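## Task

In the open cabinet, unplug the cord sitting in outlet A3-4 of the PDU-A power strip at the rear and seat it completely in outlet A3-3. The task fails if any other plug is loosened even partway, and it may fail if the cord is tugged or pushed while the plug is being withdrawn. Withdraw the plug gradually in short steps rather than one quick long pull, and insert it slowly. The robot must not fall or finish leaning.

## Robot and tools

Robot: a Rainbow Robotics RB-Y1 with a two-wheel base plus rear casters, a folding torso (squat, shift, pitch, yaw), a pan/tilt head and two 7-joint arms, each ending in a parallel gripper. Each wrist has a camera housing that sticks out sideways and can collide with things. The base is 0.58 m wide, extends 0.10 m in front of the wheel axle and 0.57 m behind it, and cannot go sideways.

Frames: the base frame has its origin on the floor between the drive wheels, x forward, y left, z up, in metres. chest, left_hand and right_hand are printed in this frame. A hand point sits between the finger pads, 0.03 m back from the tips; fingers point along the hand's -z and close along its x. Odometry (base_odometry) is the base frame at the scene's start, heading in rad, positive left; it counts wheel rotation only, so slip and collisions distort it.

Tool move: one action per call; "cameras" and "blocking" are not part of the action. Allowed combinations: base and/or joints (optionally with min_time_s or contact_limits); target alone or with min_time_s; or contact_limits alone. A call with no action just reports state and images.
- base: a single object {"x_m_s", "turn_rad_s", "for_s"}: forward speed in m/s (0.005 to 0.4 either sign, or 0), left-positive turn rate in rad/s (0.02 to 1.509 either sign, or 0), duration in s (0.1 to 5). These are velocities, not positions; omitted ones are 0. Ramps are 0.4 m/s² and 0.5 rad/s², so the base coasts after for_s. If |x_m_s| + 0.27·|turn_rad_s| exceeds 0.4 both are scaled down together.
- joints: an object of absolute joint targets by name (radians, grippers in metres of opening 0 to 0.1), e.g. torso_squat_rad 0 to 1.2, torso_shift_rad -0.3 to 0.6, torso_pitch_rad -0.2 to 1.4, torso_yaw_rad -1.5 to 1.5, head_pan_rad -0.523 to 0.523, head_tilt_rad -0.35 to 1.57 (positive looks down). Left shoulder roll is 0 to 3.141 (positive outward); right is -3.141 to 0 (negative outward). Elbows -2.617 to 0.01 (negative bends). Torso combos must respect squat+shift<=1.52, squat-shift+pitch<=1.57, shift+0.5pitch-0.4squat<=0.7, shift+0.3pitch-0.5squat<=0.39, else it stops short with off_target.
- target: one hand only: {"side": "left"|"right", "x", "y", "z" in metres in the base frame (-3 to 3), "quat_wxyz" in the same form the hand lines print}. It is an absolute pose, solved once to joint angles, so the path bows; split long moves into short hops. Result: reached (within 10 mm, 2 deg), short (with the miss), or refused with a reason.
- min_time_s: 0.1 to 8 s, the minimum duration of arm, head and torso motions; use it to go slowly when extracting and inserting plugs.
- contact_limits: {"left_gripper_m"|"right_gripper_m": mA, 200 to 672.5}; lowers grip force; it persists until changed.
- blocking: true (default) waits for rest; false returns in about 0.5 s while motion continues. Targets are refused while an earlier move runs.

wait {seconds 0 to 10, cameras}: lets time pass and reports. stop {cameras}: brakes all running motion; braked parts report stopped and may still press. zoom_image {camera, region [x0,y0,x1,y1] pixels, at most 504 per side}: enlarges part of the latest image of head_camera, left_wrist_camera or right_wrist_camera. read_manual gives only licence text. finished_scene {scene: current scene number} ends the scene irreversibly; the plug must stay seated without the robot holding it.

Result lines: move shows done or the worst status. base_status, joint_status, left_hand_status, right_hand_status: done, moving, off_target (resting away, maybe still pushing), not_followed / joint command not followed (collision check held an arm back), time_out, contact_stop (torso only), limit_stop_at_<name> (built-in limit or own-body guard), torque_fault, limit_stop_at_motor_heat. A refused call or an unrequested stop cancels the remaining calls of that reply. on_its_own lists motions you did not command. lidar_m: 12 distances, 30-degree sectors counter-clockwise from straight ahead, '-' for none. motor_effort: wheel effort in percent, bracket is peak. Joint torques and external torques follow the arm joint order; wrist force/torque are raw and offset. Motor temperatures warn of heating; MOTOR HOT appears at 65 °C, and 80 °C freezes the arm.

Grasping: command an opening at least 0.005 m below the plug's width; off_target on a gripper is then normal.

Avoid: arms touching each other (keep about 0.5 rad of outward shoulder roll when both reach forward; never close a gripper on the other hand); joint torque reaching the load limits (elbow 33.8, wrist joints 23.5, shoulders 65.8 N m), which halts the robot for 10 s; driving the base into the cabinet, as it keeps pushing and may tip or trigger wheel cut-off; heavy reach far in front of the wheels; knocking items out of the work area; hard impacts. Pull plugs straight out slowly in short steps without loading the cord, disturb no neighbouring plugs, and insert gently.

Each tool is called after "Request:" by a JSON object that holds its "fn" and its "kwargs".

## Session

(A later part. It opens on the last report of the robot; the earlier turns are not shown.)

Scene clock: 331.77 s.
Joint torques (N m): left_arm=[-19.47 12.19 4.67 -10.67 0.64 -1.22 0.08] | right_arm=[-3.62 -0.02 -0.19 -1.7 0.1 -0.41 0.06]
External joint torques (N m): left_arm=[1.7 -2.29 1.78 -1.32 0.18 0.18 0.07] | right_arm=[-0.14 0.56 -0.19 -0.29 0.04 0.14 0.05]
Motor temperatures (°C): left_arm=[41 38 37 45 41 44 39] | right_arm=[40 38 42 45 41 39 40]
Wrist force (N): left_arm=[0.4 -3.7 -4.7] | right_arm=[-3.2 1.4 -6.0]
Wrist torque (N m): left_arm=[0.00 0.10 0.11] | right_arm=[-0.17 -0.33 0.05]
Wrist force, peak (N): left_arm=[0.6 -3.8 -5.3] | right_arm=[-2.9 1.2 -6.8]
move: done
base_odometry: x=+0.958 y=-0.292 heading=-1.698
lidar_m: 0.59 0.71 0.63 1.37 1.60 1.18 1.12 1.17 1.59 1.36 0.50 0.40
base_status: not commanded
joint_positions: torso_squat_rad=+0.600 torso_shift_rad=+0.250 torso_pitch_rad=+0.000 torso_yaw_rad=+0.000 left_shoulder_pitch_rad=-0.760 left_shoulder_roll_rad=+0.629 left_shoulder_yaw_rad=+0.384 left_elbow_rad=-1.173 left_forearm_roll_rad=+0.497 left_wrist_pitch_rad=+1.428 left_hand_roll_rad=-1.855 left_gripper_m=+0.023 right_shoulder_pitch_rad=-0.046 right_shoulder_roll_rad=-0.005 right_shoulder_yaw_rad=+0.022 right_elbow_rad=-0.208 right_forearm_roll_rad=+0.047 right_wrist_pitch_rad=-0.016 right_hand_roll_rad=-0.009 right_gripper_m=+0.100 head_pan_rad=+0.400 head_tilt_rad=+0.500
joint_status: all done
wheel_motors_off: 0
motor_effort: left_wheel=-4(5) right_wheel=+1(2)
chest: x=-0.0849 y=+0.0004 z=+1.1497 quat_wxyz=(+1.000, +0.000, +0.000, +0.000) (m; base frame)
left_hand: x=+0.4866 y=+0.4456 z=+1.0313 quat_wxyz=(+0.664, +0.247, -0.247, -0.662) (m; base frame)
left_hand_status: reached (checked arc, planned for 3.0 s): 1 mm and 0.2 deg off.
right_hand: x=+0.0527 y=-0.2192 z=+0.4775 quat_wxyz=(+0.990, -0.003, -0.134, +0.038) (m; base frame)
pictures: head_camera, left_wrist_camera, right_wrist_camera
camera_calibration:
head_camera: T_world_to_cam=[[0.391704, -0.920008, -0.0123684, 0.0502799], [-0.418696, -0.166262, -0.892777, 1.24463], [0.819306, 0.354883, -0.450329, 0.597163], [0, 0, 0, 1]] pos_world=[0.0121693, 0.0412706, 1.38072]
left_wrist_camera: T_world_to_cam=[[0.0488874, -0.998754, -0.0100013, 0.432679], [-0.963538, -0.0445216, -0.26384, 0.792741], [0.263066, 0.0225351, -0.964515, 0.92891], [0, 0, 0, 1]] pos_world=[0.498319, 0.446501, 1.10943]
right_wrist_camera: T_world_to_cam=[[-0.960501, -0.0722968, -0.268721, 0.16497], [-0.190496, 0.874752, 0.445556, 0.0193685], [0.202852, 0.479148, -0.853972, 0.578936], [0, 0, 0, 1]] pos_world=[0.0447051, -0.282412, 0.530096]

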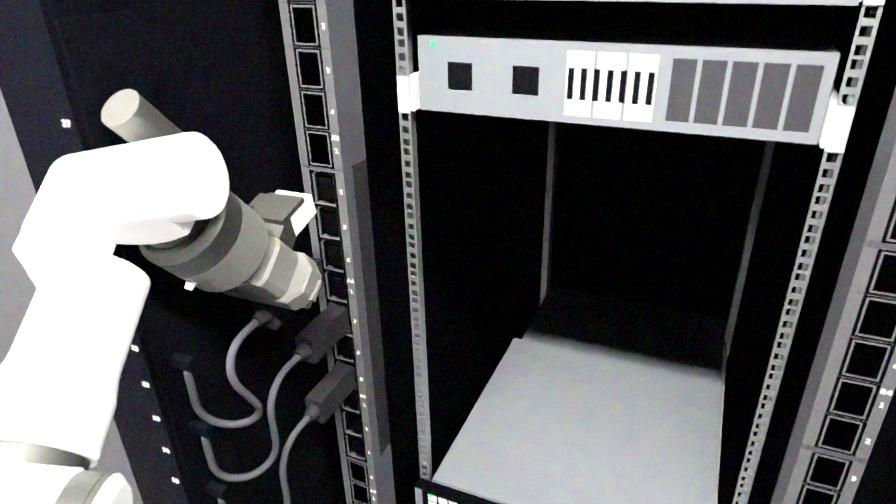

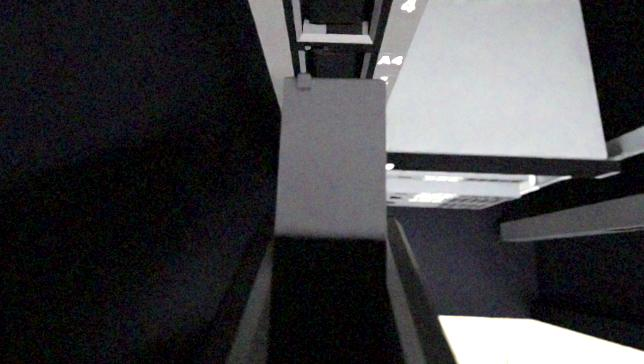

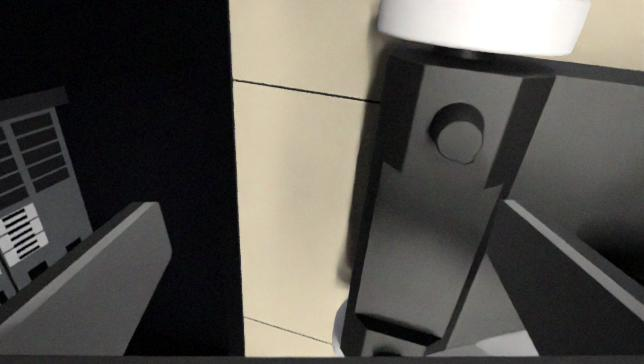

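Request:
{"fn": "move", "kwargs": {"target": {"side":"left","x":0.487,"y":0.4454,"z":1.052,"quat_wxyz":[0.6637,0.2481,-0.2480,-0.6606]}, "min_time_s": 4, "cameras": []}}

Request:
{"fn": "move", "kwargs": {"target": {"side":"left","x":0.490,"y":0.4454,"z":1.073,"quat_wxyz":[0.6637,0.2481,-0.2480,-0.6606]}, "min_time_s": 4, "cameras": ["head_camera","left_wrist_camera"]}}

Request:
{"fn": "zoom_image", "kwargs": {"camera": "head_camera", "region": [260, 190, 390, 340]}}

Request:
{"fn": "zoom_image", "kwargs": {"camera": "left_wrist_camera", "region": [250, 10, 420, 140]}}

Scene clock: 341.83 s.
Joint torques (N m): left_arm=[-24.76 14.73 1.03 -10.66 0.71 -1.13 0.15] | right_arm=[-3.27 -0.31 -0.06 -1.6 0.24 -0.36 0.02]
External joint torques (N m): left_arm=[-3.43 0.26 -1.84 -1.47 0.27 0.28 0.14] | right_arm=[0.21 0.26 -0.06 -0.2 0.18 0.2 0.01]
Motor temperatures (°C): left_arm=[41 38 37 45 41 44 39] | right_arm=[40 38 42 44 41 39 40]
Wrist force (N): left_arm=[0.3 -4.7 -5.4] | right_arm=[-2.2 1.6 -6.0]
Wrist torque (N m): left_arm=[0.14 0.10 0.10] | right_arm=[-0.14 -0.17 0.06]
Wrist force, peak (N): left_arm=[0.2 -4.3 -5.7] | right_arm=[-2.9 1.7 -7.0]
move: done
base_odometry: x=+0.958 y=-0.292 heading=-1.698
lidar_m: 0.59 0.71 0.63 1.37 1.60 1.18 1.12 1.17 1.60 1.36 0.50 0.40
base_status: not commanded
joint_positions: torso_squat_rad=+0.600 torso_shift_rad=+0.250 torso_pitch_rad=+0.000 torso_yaw_rad=+0.000 left_shoulder_pitch_rad=-0.794 left_shoulder_roll_rad=+0.649 left_shoulder_yaw_rad=+0.382 left_elbow_rad=-1.177 left_forearm_roll_rad=+0.497 left_wrist_pitch_rad=+1.466 left_hand_roll_rad=-1.841 left_gripper_m=+0.023 right_shoulder_pitch_rad=-0.046 right_shoulder_roll_rad=-0.005 right_shoulder_yaw_rad=+0.022 right_elbow_rad=-0.208 right_forearm_roll_rad=+0.047 right_wrist_pitch_rad=-0.016 right_hand_roll_rad=-0.009 right_gripper_m=+0.100 head_pan_rad=+0.400 head_tilt_rad=+0.500
joint_status: all done
wheel_motors_off: 0
motor_effort: left_wheel=-4(5) right_wheel=+1(2)
chest: x=-0.0849 y=+0.0004 z=+1.1497 quat_wxyz=(+1.000, +0.000, +0.000, +0.000) (m; base frame)
left_hand: x=+0.4873 y=+0.4458 z=+1.0514 quat_wxyz=(+0.664, +0.248, -0.248, -0.660) (m; base frame)
left_hand_status: reached (checked arc, planned for 4.0 s): 1 mm and 0.1 deg off.
right_hand: x=+0.0527 y=-0.2192 z=+0.4775 quat_wxyz=(+0.990, -0.003, -0.134, +0.038) (m; base frame)
pictures: none
No camera images: "cameras" was empty.

Scene clock: 346.17 s.
Joint torques (N m): left_arm=[-25.28 14.55 1.06 -8.65 0.33 -1.2 0.15] | right_arm=[-3.18 -0.5 -0.21 -1.71 0.17 -0.42 -0.01]
External joint torques (N m): left_arm=[-3.65 0.17 -1.75 0.41 -0.1 0.22 0.14] | right_arm=[0.3 0.07 -0.21 -0.3 0.12 0.14 -0.02]
Motor temperatures (°C): left_arm=[42 38 37 45 41 44 39] | right_arm=[40 38 42 44 41 39 40]
Wrist force (N): left_arm=[-0.1 -4.7 -5.6] | right_arm=[-2.7 1.6 -5.5]
Wrist torque (N m): left_arm=[0.15 0.07 0.08] | right_arm=[-0.10 -0.25 0.06]
Wrist force, peak (N): left_arm=[-0.2 -4.9 -5.9] | right_arm=[-2.9 2.1 -7.1]
move: done
base_odometry: x=+0.958 y=-0.292 heading=-1.698
lidar_m: 0.59 0.71 0.63 1.37 1.60 1.17 1.12 1.16 1.59 1.36 0.50 0.40
base_status: not commanded
joint_positions: torso_squat_rad=+0.600 torso_shift_rad=+0.250 torso_pitch_rad=+0.000 torso_yaw_rad=+0.000 left_shoulder_pitch_rad=-0.844 left_shoulder_roll_rad=+0.671 left_shoulder_yaw_rad=+0.376 left_elbow_rad=-1.159 left_forearm_roll_rad=+0.496 left_wrist_pitch_rad=+1.499 left_hand_roll_rad=-1.833 left_gripper_m=+0.023 right_shoulder_pitch_rad=-0.046 right_shoulder_roll_rad=-0.005 right_shoulder_yaw_rad=+0.022 right_elbow_rad=-0.208 right_forearm_roll_rad=+0.047 right_wrist_pitch_rad=-0.016 right_hand_roll_rad=-0.009 right_gripper_m=+0.100 head_pan_rad=+0.400 head_tilt_rad=+0.500
joint_status: all done
wheel_motors_off: 0
motor_effort: left_wheel=-4(5) right_wheel=+1(2)
chest: x=-0.0849 y=+0.0004 z=+1.1497 quat_wxyz=(+1.000, +0.000, +0.000, +0.000) (m; base frame)
left_hand: x=+0.4899 y=+0.4457 z=+1.0727 quat_wxyz=(+0.664, +0.249, -0.249, -0.660) (m; base frame)
left_hand_status: reached (checked arc, planned for 4.0 s): 0 mm and 0.1 deg off.
right_hand: x=+0.0527 y=-0.2192 z=+0.4775 quat_wxyz=(+0.990, -0.003, -0.134, +0.038) (m; base frame)
pictures: head_camera, left_wrist_camera
camera_calibration:
head_camera: T_world_to_cam=[[0.391778, -0.919976, -0.0124101, 0.050335], [-0.418682, -0.166255, -0.892785, 1.24464], [0.819277, 0.35497, -0.450313, 0.597137], [0, 0, 0, 1]] pos_world=[0.0121695, 0.0412703, 1.38072]
left_wrist_camera: T_world_to_cam=[[0.0515556, -0.998621, -0.00992805, 0.431572], [-0.962112, -0.0470007, -0.268575, 0.81224], [0.267738, 0.0233984, -0.963208, 0.963958], [0, 0, 0, 1]] pos_world=[0.501127, 0.446598, 1.15092]

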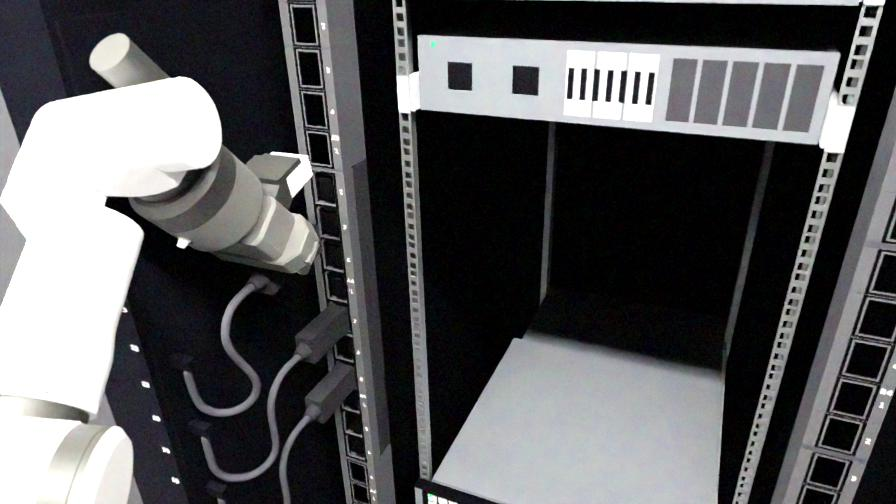

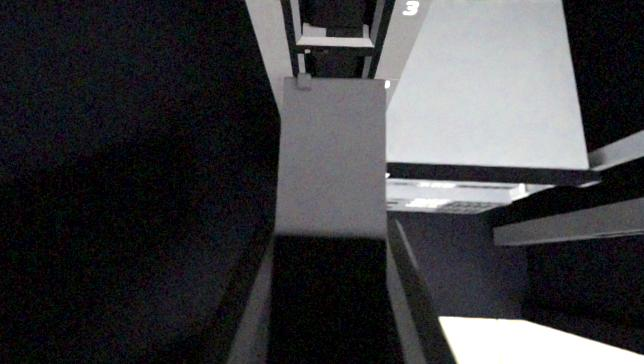

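Scaled by 3.360 from the camera's 896x504 image, which has a finer 1280x720 frame.

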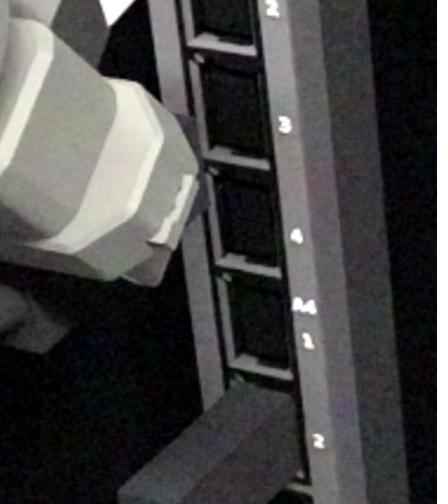

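Scaled by 2.965 from the camera's 644x364 image, which has a finer 1265x715 frame.

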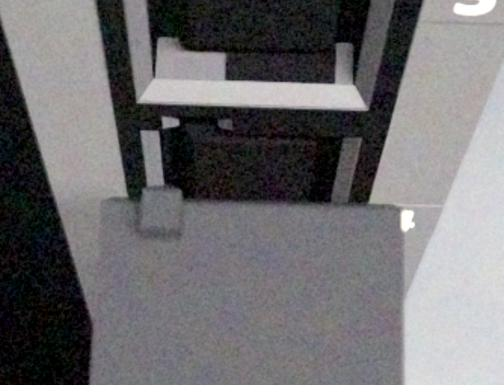

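Request:
{"fn": "move", "kwargs": {"target": {"side":"left","x":0.508,"y":0.4454,"z":1.0735,"quat_wxyz":[0.6637,0.2481,-0.2480,-0.6606]}, "min_time_s": 4, "cameras": []}}

Request:
{"fn": "move", "kwargs": {"target": {"side":"left","x":0.517,"y":0.4454,"z":1.0735,"quat_wxyz":[0.6637,0.2481,-0.2480,-0.6606]}, "min_time_s": 4, "cameras": ["head_camera","left_wrist_camera"]}}

Request:
{"fn": "zoom_image", "kwargs": {"camera": "head_camera", "region": [260, 190, 390, 340]}}

Request:
{"fn": "zoom_image", "kwargs": {"camera": "left_wrist_camera", "region": [250, 10, 420, 140]}}

Scene clock: 359.13 s.
Joint torques (N m): left_arm=[-26.13 14.34 0.43 -9.13 0.3 -1.72 -0.38] | right_arm=[-3.31 -0.15 -0.26 -1.76 0.15 -0.38 -0.03]
External joint torques (N m): left_arm=[-3.54 0.18 -2.08 0.25 -0.17 -0.32 -0.39] | right_arm=[0.17 0.42 -0.26 -0.36 0.1 0.18 -0.05]
Motor temperatures (°C): left_arm=[42 38 37 45 41 44 39] | right_arm=[40 38 42 44 41 39 40]
Wrist force (N): left_arm=[-0.4 -4.8 -5.7] | right_arm=[-2.5 1.9 -6.5]
Wrist torque (N m): left_arm=[0.14 0.03 0.10] | right_arm=[-0.19 -0.23 0.07]
Wrist force, peak (N): left_arm=[-0.2 -5.0 -5.8] | right_arm=[-3.3 1.4 -7.2]
move: done
base_odometry: x=+0.958 y=-0.292 heading=-1.698
lidar_m: 0.58 0.71 0.62 1.37 1.60 1.18 1.12 1.16 1.60 1.36 0.50 0.40
base_status: not commanded
joint_positions: torso_squat_rad=+0.600 torso_shift_rad=+0.250 torso_pitch_rad=+0.000 torso_yaw_rad=+0.000 left_shoulder_pitch_rad=-0.924 left_shoulder_roll_rad=+0.678 left_shoulder_yaw_rad=+0.352 left_elbow_rad=-1.015 left_forearm_roll_rad=+0.480 left_wrist_pitch_rad=+1.434 left_hand_roll_rad=-1.859 left_gripper_m=+0.023 right_shoulder_pitch_rad=-0.046 right_shoulder_roll_rad=-0.005 right_shoulder_yaw_rad=+0.022 right_elbow_rad=-0.208 right_forearm_roll_rad=+0.047 right_wrist_pitch_rad=-0.016 right_hand_roll_rad=-0.009 right_gripper_m=+0.100 head_pan_rad=+0.400 head_tilt_rad=+0.500
joint_status: all done
wheel_motors_off: 0
motor_effort: left_wheel=-5(5) right_wheel=+1(2)
chest: x=-0.0850 y=+0.0004 z=+1.1497 quat_wxyz=(+1.000, +0.000, +0.000, +0.000) (m; base frame)
left_hand: x=+0.5077 y=+0.4453 z=+1.0735 quat_wxyz=(+0.664, +0.248, -0.248, -0.660) (m; base frame)
left_hand_status: reached (checked arc, planned for 4.0 s): 0 mm and 0.1 deg off.
right_hand: x=+0.0527 y=-0.2192 z=+0.4775 quat_wxyz=(+0.990, -0.003, -0.134, +0.038) (m; base frame)
pictures: none
No camera images: "cameras" was empty.

Scene clock: 363.47 s.
Joint torques (N m): left_arm=[-26.83 14.36 0.18 -9.27 0.35 -1.74 -0.35] | right_arm=[-3.73 -0.36 0 -1.69 0.11 -0.41 -0.03]
External joint torques (N m): left_arm=[-3.75 0.35 -2.14 0.29 -0.14 -0.35 -0.36] | right_arm=[-0.24 0.21 0 -0.29 0.05 0.15 -0.04]
Motor temperatures (°C): left_arm=[42 38 37 45 41 44 39] | right_arm=[40 38 42 44 41 39 40]
Wrist force (N): left_arm=[0.1 -4.7 -5.7] | right_arm=[-3.4 1.1 -6.8]
Wrist torque (N m): left_arm=[0.10 0.10 0.05] | right_arm=[-0.06 -0.33 0.07]
Wrist force, peak (N): left_arm=[-0.2 -5.2 -5.7] | right_arm=[-3.2 1.4 -7.0]
move: done
base_odometry: x=+0.958 y=-0.292 heading=-1.698
lidar_m: 0.59 0.72 0.63 1.36 1.61 1.18 1.12 1.16 1.59 1.36 0.50 0.41
base_status: not commanded
joint_positions: torso_squat_rad=+0.600 torso_shift_rad=+0.250 torso_pitch_rad=+0.000 torso_yaw_rad=+0.000 left_shoulder_pitch_rad=-0.970 left_shoulder_roll_rad=+0.682 left_shoulder_yaw_rad=+0.340 left_elbow_rad=-0.929 left_forearm_roll_rad=+0.472 left_wrist_pitch_rad=+1.394 left_hand_roll_rad=-1.877 left_gripper_m=+0.023 right_shoulder_pitch_rad=-0.046 right_shoulder_roll_rad=-0.005 right_shoulder_yaw_rad=+0.022 right_elbow_rad=-0.208 right_forearm_roll_rad=+0.047 right_wrist_pitch_rad=-0.016 right_hand_roll_rad=-0.009 right_gripper_m=+0.100 head_pan_rad=+0.400 head_tilt_rad=+0.500
joint_status: all done
wheel_motors_off: 0
motor_effort: left_wheel=-4(5) right_wheel=+1(2)
chest: x=-0.0850 y=+0.0004 z=+1.1497 quat_wxyz=(+1.000, +0.000, +0.000, +0.000) (m; base frame)
left_hand: x=+0.5169 y=+0.4454 z=+1.0734 quat_wxyz=(+0.664, +0.248, -0.248, -0.660) (m; base frame)
left_hand_status: reached (checked arc, planned for 4.0 s): 0 mm and 0.0 deg off.
right_hand: x=+0.0527 y=-0.2192 z=+0.4775 quat_wxyz=(+0.990, -0.003, -0.134, +0.038) (m; base frame)
pictures: head_camera, left_wrist_camera
camera_calibration:
head_camera: T_world_to_cam=[[0.391796, -0.919969, -0.0123762, 0.0503269], [-0.418593, -0.166259, -0.892825, 1.24466], [0.819314, 0.354986, -0.450233, 0.597108], [0, 0, 0, 1]] pos_world=[0.0120693, 0.0412703, 1.38072]
left_wrist_camera: T_world_to_cam=[[0.050858, -0.998658, -0.00977721, 0.430088], [-0.962615, -0.0464097, -0.266869, 0.836592], [0.266057, 0.0229841, -0.963683, 0.958885], [0, 0, 0, 1]] pos_world=[0.528324, 0.446298, 1.15153]

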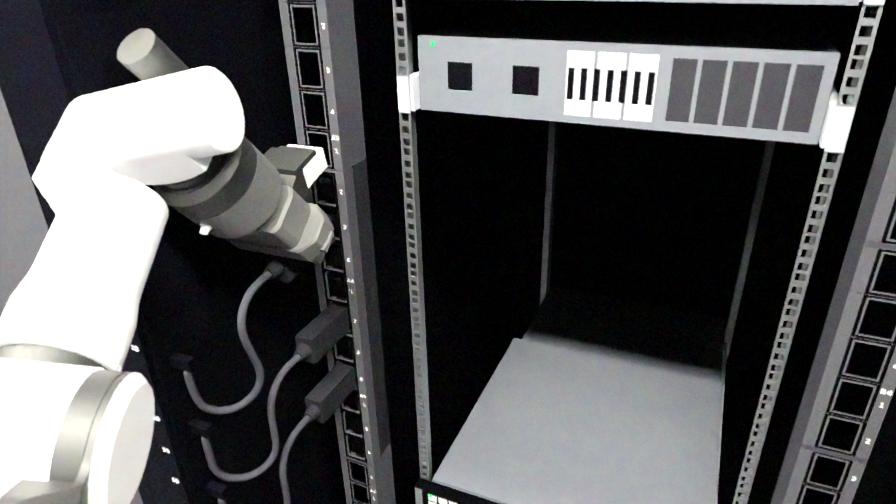

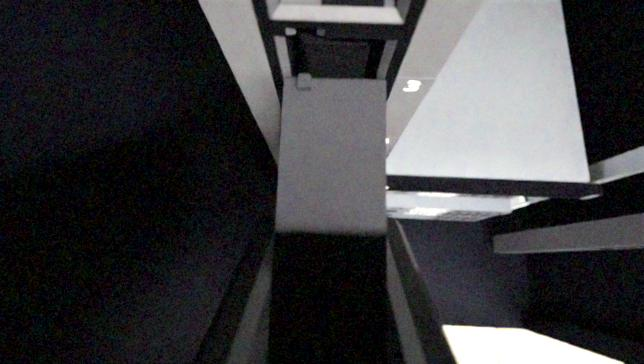

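Scaled by 3.360 from the camera's 896x504 image, which has a finer 1280x720 frame.

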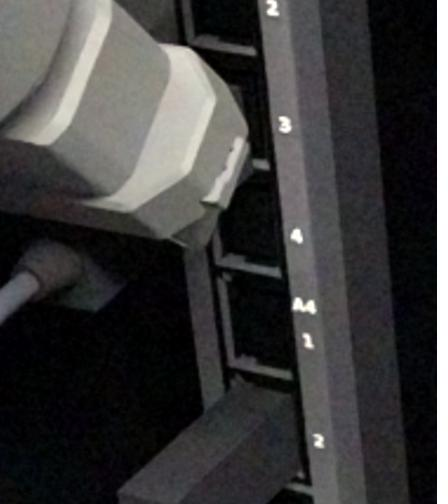

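Scaled by 2.965 from the camera's 644x364 image, which has a finer 1265x715 frame.

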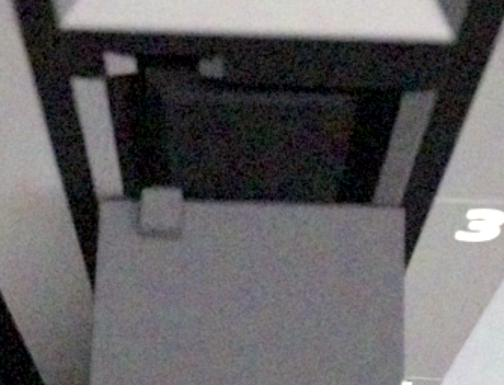

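Request:
{"fn": "move", "kwargs": {"target": {"side":"left","x":0.5215,"y":0.4454,"z":1.0733,"quat_wxyz":[0.6637,0.2481,-0.2480,-0.6606]}, "min_time_s": 4, "cameras": ["left_wrist_camera"]}}

Request:
{"fn": "zoom_image", "kwargs": {"camera": "left_wrist_camera", "region": [250, 10, 420, 140]}}

Request:
{"fn": "move", "kwargs": {"target": {"side":"left","x":0.5245,"y":0.4454,"z":1.0733,"quat_wxyz":[0.6637,0.2481,-0.2480,-0.6606]}, "min_time_s": 4, "cameras": ["left_wrist_camera"]}}

Request:
{"fn": "zoom_image", "kwargs": {"camera": "left_wrist_camera", "region": [250, 10, 420, 140]}}

Scene clock: 374.77 s.
Joint torques (N m): left_arm=[-27.04 14.13 0.23 -9.27 0.36 -1.68 -0.34] | right_arm=[-3.28 -0.29 -0.29 -1.67 0.01 -0.43 -0.02]
External joint torques (N m): left_arm=[-3.74 0.2 -2 0.37 -0.13 -0.29 -0.35] | right_arm=[0.2 0.29 -0.3 -0.26 -0.04 0.13 -0.04]
Motor temperatures (°C): left_arm=[42 38 37 45 41 44 39] | right_arm=[40 38 42 44 41 39 40]
Wrist force (N): left_arm=[-0.4 -5.0 -5.7] | right_arm=[-2.9 1.3 -5.9]
Wrist torque (N m): left_arm=[0.14 0.07 0.08] | right_arm=[-0.12 -0.37 0.04]
Wrist force, peak (N): left_arm=[-0.1 -5.2 -5.7] | right_arm=[-2.9 1.8 -6.9]
move: done
base_odometry: x=+0.958 y=-0.292 heading=-1.698
lidar_m: 0.59 0.71 0.63 1.38 1.59 1.17 1.12 1.17 1.59 1.36 0.51 0.40
base_status: not commanded
joint_positions: torso_squat_rad=+0.600 torso_shift_rad=+0.250 torso_pitch_rad=+0.000 torso_yaw_rad=+0.000 left_shoulder_pitch_rad=-0.991 left_shoulder_roll_rad=+0.684 left_shoulder_yaw_rad=+0.335 left_elbow_rad=-0.888 left_forearm_roll_rad=+0.468 left_wrist_pitch_rad=+1.374 left_hand_roll_rad=-1.885 left_gripper_m=+0.023 right_shoulder_pitch_rad=-0.046 right_shoulder_roll_rad=-0.005 right_shoulder_yaw_rad=+0.022 right_elbow_rad=-0.208 right_forearm_roll_rad=+0.047 right_wrist_pitch_rad=-0.016 right_hand_roll_rad=-0.009 right_gripper_m=+0.100 head_pan_rad=+0.400 head_tilt_rad=+0.500
joint_status: all done
wheel_motors_off: 0
motor_effort: left_wheel=-4(5) right_wheel=+1(2)
chest: x=-0.0850 y=+0.0004 z=+1.1497 quat_wxyz=(+1.000, +0.000, +0.000, +0.000) (m; base frame)
left_hand: x=+0.5211 y=+0.4453 z=+1.0732 quat_wxyz=(+0.664, +0.249, -0.248, -0.660) (m; base frame)
left_hand_status: reached (checked arc, planned for 4.0 s): 0 mm and 0.1 deg off.
right_hand: x=+0.0527 y=-0.2192 z=+0.4775 quat_wxyz=(+0.990, -0.003, -0.134, +0.038) (m; base frame)
pictures: left_wrist_camera
camera_calibration:
left_wrist_camera: T_world_to_cam=[[0.0512048, -0.998635, -0.0102731, 0.430151], [-0.962403, -0.0465942, -0.267599, 0.841415], [0.266755, 0.0235892, -0.963476, 0.956791], [0, 0, 0, 1]] pos_world=[0.532526, 0.446199, 1.15143]

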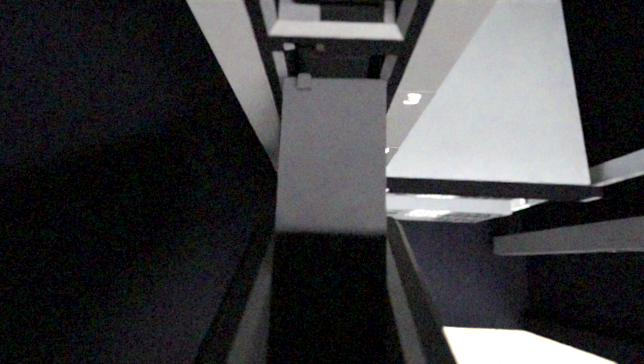

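Scaled by 2.965 from the camera's 644x364 image, which has a finer 1265x715 frame.

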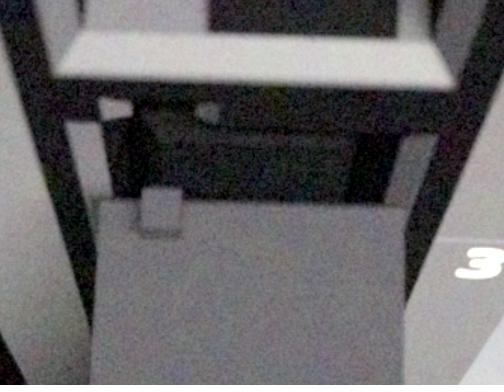

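Scene clock: 379.10 s.
Joint torques (N m): left_arm=[-27.35 14.21 0.21 -9.42 0.34 -1.77 -0.31] | right_arm=[-3.39 -0.22 -0.27 -1.72 0.07 -0.36 -0.02]
External joint torques (N m): left_arm=[-3.88 0.35 -1.94 0.28 -0.16 -0.38 -0.32] | right_arm=[0.09 0.36 -0.27 -0.31 0.01 0.2 -0.03]
Motor temperatures (°C): left_arm=[42 38 37 45 41 44 39] | right_arm=[40 38 42 44 41 39 40]
Wrist force (N): left_arm=[-0.5 -4.7 -5.3] | right_arm=[-2.9 1.5 -5.9]
Wrist torque (N m): left_arm=[0.10 0.07 0.07] | right_arm=[-0.11 -0.27 0.04]
Wrist force, peak (N): left_arm=[-0.4 -5.3 -5.7] | right_arm=[-2.9 1.9 -6.7]
move: done
base_odometry: x=+0.958 y=-0.292 heading=-1.698
lidar_m: 0.58 0.71 0.63 1.37 1.60 1.17 1.13 1.16 1.59 1.36 0.50 0.39
base_status: not commanded
joint_positions: torso_squat_rad=+0.600 torso_shift_rad=+0.250 torso_pitch_rad=+0.000 torso_yaw_rad=+0.000 left_shoulder_pitch_rad=-1.009 left_shoulder_roll_rad=+0.686 left_shoulder_yaw_rad=+0.331 left_elbow_rad=-0.854 left_forearm_roll_rad=+0.465 left_wrist_pitch_rad=+1.358 left_hand_roll_rad=-1.892 left_gripper_m=+0.023 right_shoulder_pitch_rad=-0.046 right_shoulder_roll_rad=-0.005 right_shoulder_yaw_rad=+0.022 right_elbow_rad=-0.208 right_forearm_roll_rad=+0.047 right_wrist_pitch_rad=-0.016 right_hand_roll_rad=-0.009 right_gripper_m=+0.100 head_pan_rad=+0.400 head_tilt_rad=+0.500
joint_status: all done
wheel_motors_off: 0
motor_effort: left_wheel=-4(5) right_wheel=+1(2)
chest: x=-0.0850 y=+0.0004 z=+1.1497 quat_wxyz=(+1.000, +0.000, +0.000, +0.000) (m; base frame)
left_hand: x=+0.5243 y=+0.4453 z=+1.0732 quat_wxyz=(+0.664, +0.248, -0.248, -0.660) (m; base frame)
left_hand_status: reached (checked arc, planned for 4.0 s): 0 mm and 0.1 deg off.
right_hand: x=+0.0527 y=-0.2192 z=+0.4775 quat_wxyz=(+0.990, -0.003, -0.134, +0.038) (m; base frame)
pictures: left_wrist_camera
camera_calibration:
left_wrist_camera: T_world_to_cam=[[0.0511523, -0.99864, -0.0100899, 0.42981], [-0.962464, -0.0465978, -0.26738, 0.844153], [0.266546, 0.0233882, -0.963538, 0.956142], [0, 0, 0, 1]] pos_world=[0.535625, 0.446198, 1.15133]

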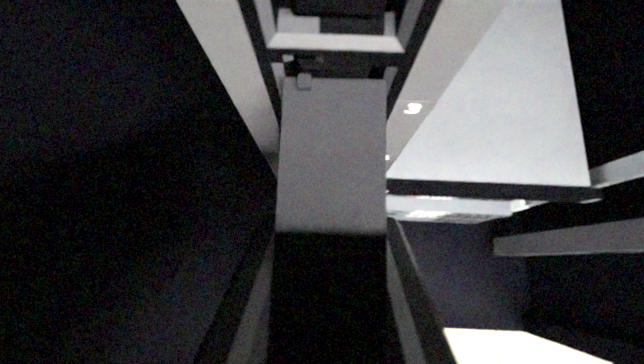

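Scaled by 2.965 from the camera's 644x364 image, which has a finer 1265x715 frame.

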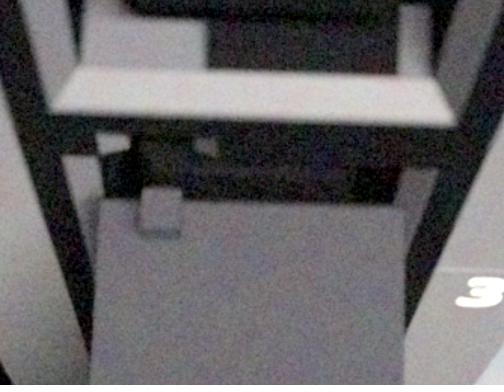

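Request:
{"fn": "move", "kwargs": {"target": {"side":"left","x":0.5275,"y":0.4454,"z":1.0733,"quat_wxyz":[0.6637,0.2481,-0.2480,-0.6606]}, "min_time_s": 4, "cameras": []}}

Request:
{"fn": "move", "kwargs": {"target": {"side":"left","x":0.5305,"y":0.4454,"z":1.0733,"quat_wxyz":[0.6637,0.2481,-0.2480,-0.6606]}, "min_time_s": 4, "cameras": ["left_wrist_camera"]}}

Request:
{"fn": "zoom_image", "kwargs": {"camera": "left_wrist_camera", "region": [250, 10, 420, 140]}}

Scene clock: 389.67 s.
Joint torques (N m): left_arm=[-27.05 13.11 0.02 -9.02 0.5 -1.59 -0.42] | right_arm=[-3.28 -0.16 -0.05 -1.7 0.08 -0.42 0.05]
External joint torques (N m): left_arm=[-3.42 -0.67 -2.05 0.75 -0.01 -0.2 -0.43] | right_arm=[0.21 0.41 -0.05 -0.29 0.02 0.14 0.03]
Motor temperatures (°C): left_arm=[42 38 37 45 41 44 39] | right_arm=[40 38 42 44 41 39 40]
Wrist force (N): left_arm=[-0.6 -5.0 -3.9] | right_arm=[-1.9 2.1 -6.0]
Wrist torque (N m): left_arm=[0.19 0.07 0.08] | right_arm=[-0.21 -0.17 0.07]
Wrist force, peak (N): left_arm=[2.4 -9.6 5.6] | right_arm=[-3.4 1.1 -7.1]
move: done
base_odometry: x=+0.958 y=-0.292 heading=-1.697
lidar_m: 0.58 0.71 0.63 1.38 1.60 1.18 1.12 1.16 1.59 1.36 0.50 0.40
base_status: not commanded
joint_positions: torso_squat_rad=+0.600 torso_shift_rad=+0.250 torso_pitch_rad=+0.000 torso_yaw_rad=+0.000 left_shoulder_pitch_rad=-1.027 left_shoulder_roll_rad=+0.688 left_shoulder_yaw_rad=+0.327 left_elbow_rad=-0.821 left_forearm_roll_rad=+0.462 left_wrist_pitch_rad=+1.342 left_hand_roll_rad=-1.899 left_gripper_m=+0.023 right_shoulder_pitch_rad=-0.046 right_shoulder_roll_rad=-0.005 right_shoulder_yaw_rad=+0.022 right_elbow_rad=-0.208 right_forearm_roll_rad=+0.047 right_wrist_pitch_rad=-0.016 right_hand_roll_rad=-0.009 right_gripper_m=+0.100 head_pan_rad=+0.400 head_tilt_rad=+0.500
joint_status: all done
wheel_motors_off: 0
motor_effort: left_wheel=-1(5) right_wheel=+1(2)
chest: x=-0.0852 y=+0.0004 z=+1.1497 quat_wxyz=(+1.000, +0.000, +0.000, +0.000) (m; base frame)
left_hand: x=+0.5270 y=+0.4455 z=+1.0736 quat_wxyz=(+0.664, +0.249, -0.248, -0.660) (m; base frame)
left_hand_status: reached (checked arc, planned for 4.0 s): 1 mm and 0.1 deg off.
right_hand: x=+0.0527 y=-0.2192 z=+0.4776 quat_wxyz=(+0.990, -0.003, -0.134, +0.038) (m; base frame)
pictures: none
No camera images: "cameras" was empty.

Scene clock: 394.00 s.
Joint torques (N m): left_arm=[-27.84 11.38 0.02 -9.1 0.64 -4.59 -0.21] | right_arm=[-3.39 -0.15 -0.16 -1.75 0.16 -0.4 -0.02]
External joint torques (N m): left_arm=[-4.03 -2.3 -1.96 0.72 0.12 -3.21 -0.22] | right_arm=[0.12 0.42 -0.16 -0.34 0.1 0.16 -0.03]
Motor temperatures (°C): left_arm=[42 38 37 45 41 44 39] | right_arm=[40 38 42 44 41 39 40]
Wrist force (N): left_arm=[3.0 -17.5 14.6] | right_arm=[-2.7 1.9 -5.8]
Wrist torque (N m): left_arm=[0.17 -0.05 -0.02] | right_arm=[-0.14 -0.24 0.04]
Wrist force, peak (N): left_arm=[2.8 -17.9 14.6] | right_arm=[-3.0 1.3 -7.1]
move: done
base_odometry: x=+0.958 y=-0.292 heading=-1.697
lidar_m: 0.58 0.71 0.63 1.38 1.60 1.17 1.12 1.17 1.60 1.36 0.51 0.40
base_status: not commanded
joint_positions: torso_squat_rad=+0.600 torso_shift_rad=+0.250 torso_pitch_rad=-0.001 torso_yaw_rad=+0.000 left_shoulder_pitch_rad=-1.047 left_shoulder_roll_rad=+0.690 left_shoulder_yaw_rad=+0.323 left_elbow_rad=-0.783 left_forearm_roll_rad=+0.459 left_wrist_pitch_rad=+1.325 left_hand_roll_rad=-1.907 left_gripper_m=+0.023 right_shoulder_pitch_rad=-0.046 right_shoulder_roll_rad=-0.005 right_shoulder_yaw_rad=+0.022 right_elbow_rad=-0.208 right_forearm_roll_rad=+0.047 right_wrist_pitch_rad=-0.016 right_hand_roll_rad=-0.009 right_gripper_m=+0.100 head_pan_rad=+0.400 head_tilt_rad=+0.500
joint_status: all done
wheel_motors_off: 0
motor_effort: left_wheel=+2(3) right_wheel=+1(2)
chest: x=-0.0855 y=+0.0003 z=+1.1497 quat_wxyz=(+1.000, +0.000, +0.000, +0.000) (m; base frame)
left_hand: x=+0.5297 y=+0.4457 z=+1.0736 quat_wxyz=(+0.664, +0.249, -0.248, -0.660) (m; base frame)
left_hand_status: reached (checked arc, planned for 4.0 s): 1 mm and 0.1 deg off.
right_hand: x=+0.0528 y=-0.2192 z=+0.4776 quat_wxyz=(+0.990, -0.003, -0.134, +0.038) (m; base frame)
pictures: left_wrist_camera
camera_calibration:
left_wrist_camera: T_world_to_cam=[[0.0517614, -0.998605, -0.0104422, 0.429997], [-0.962374, -0.047085, -0.267618, 0.84992], [0.266753, 0.0239016, -0.963468, 0.954657], [0, 0, 0, 1]] pos_world=[0.541025, 0.446598, 1.15173]

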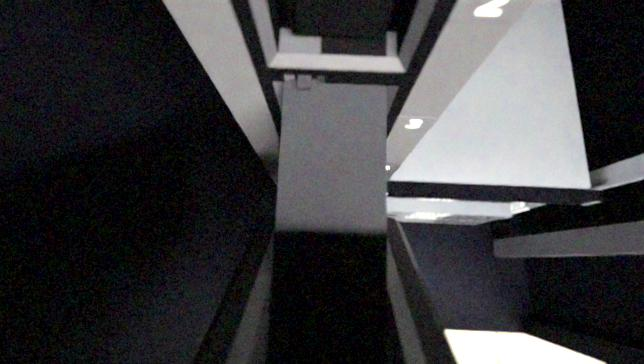

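Scaled by 2.965 from the camera's 644x364 image, which has a finer 1265x715 frame.

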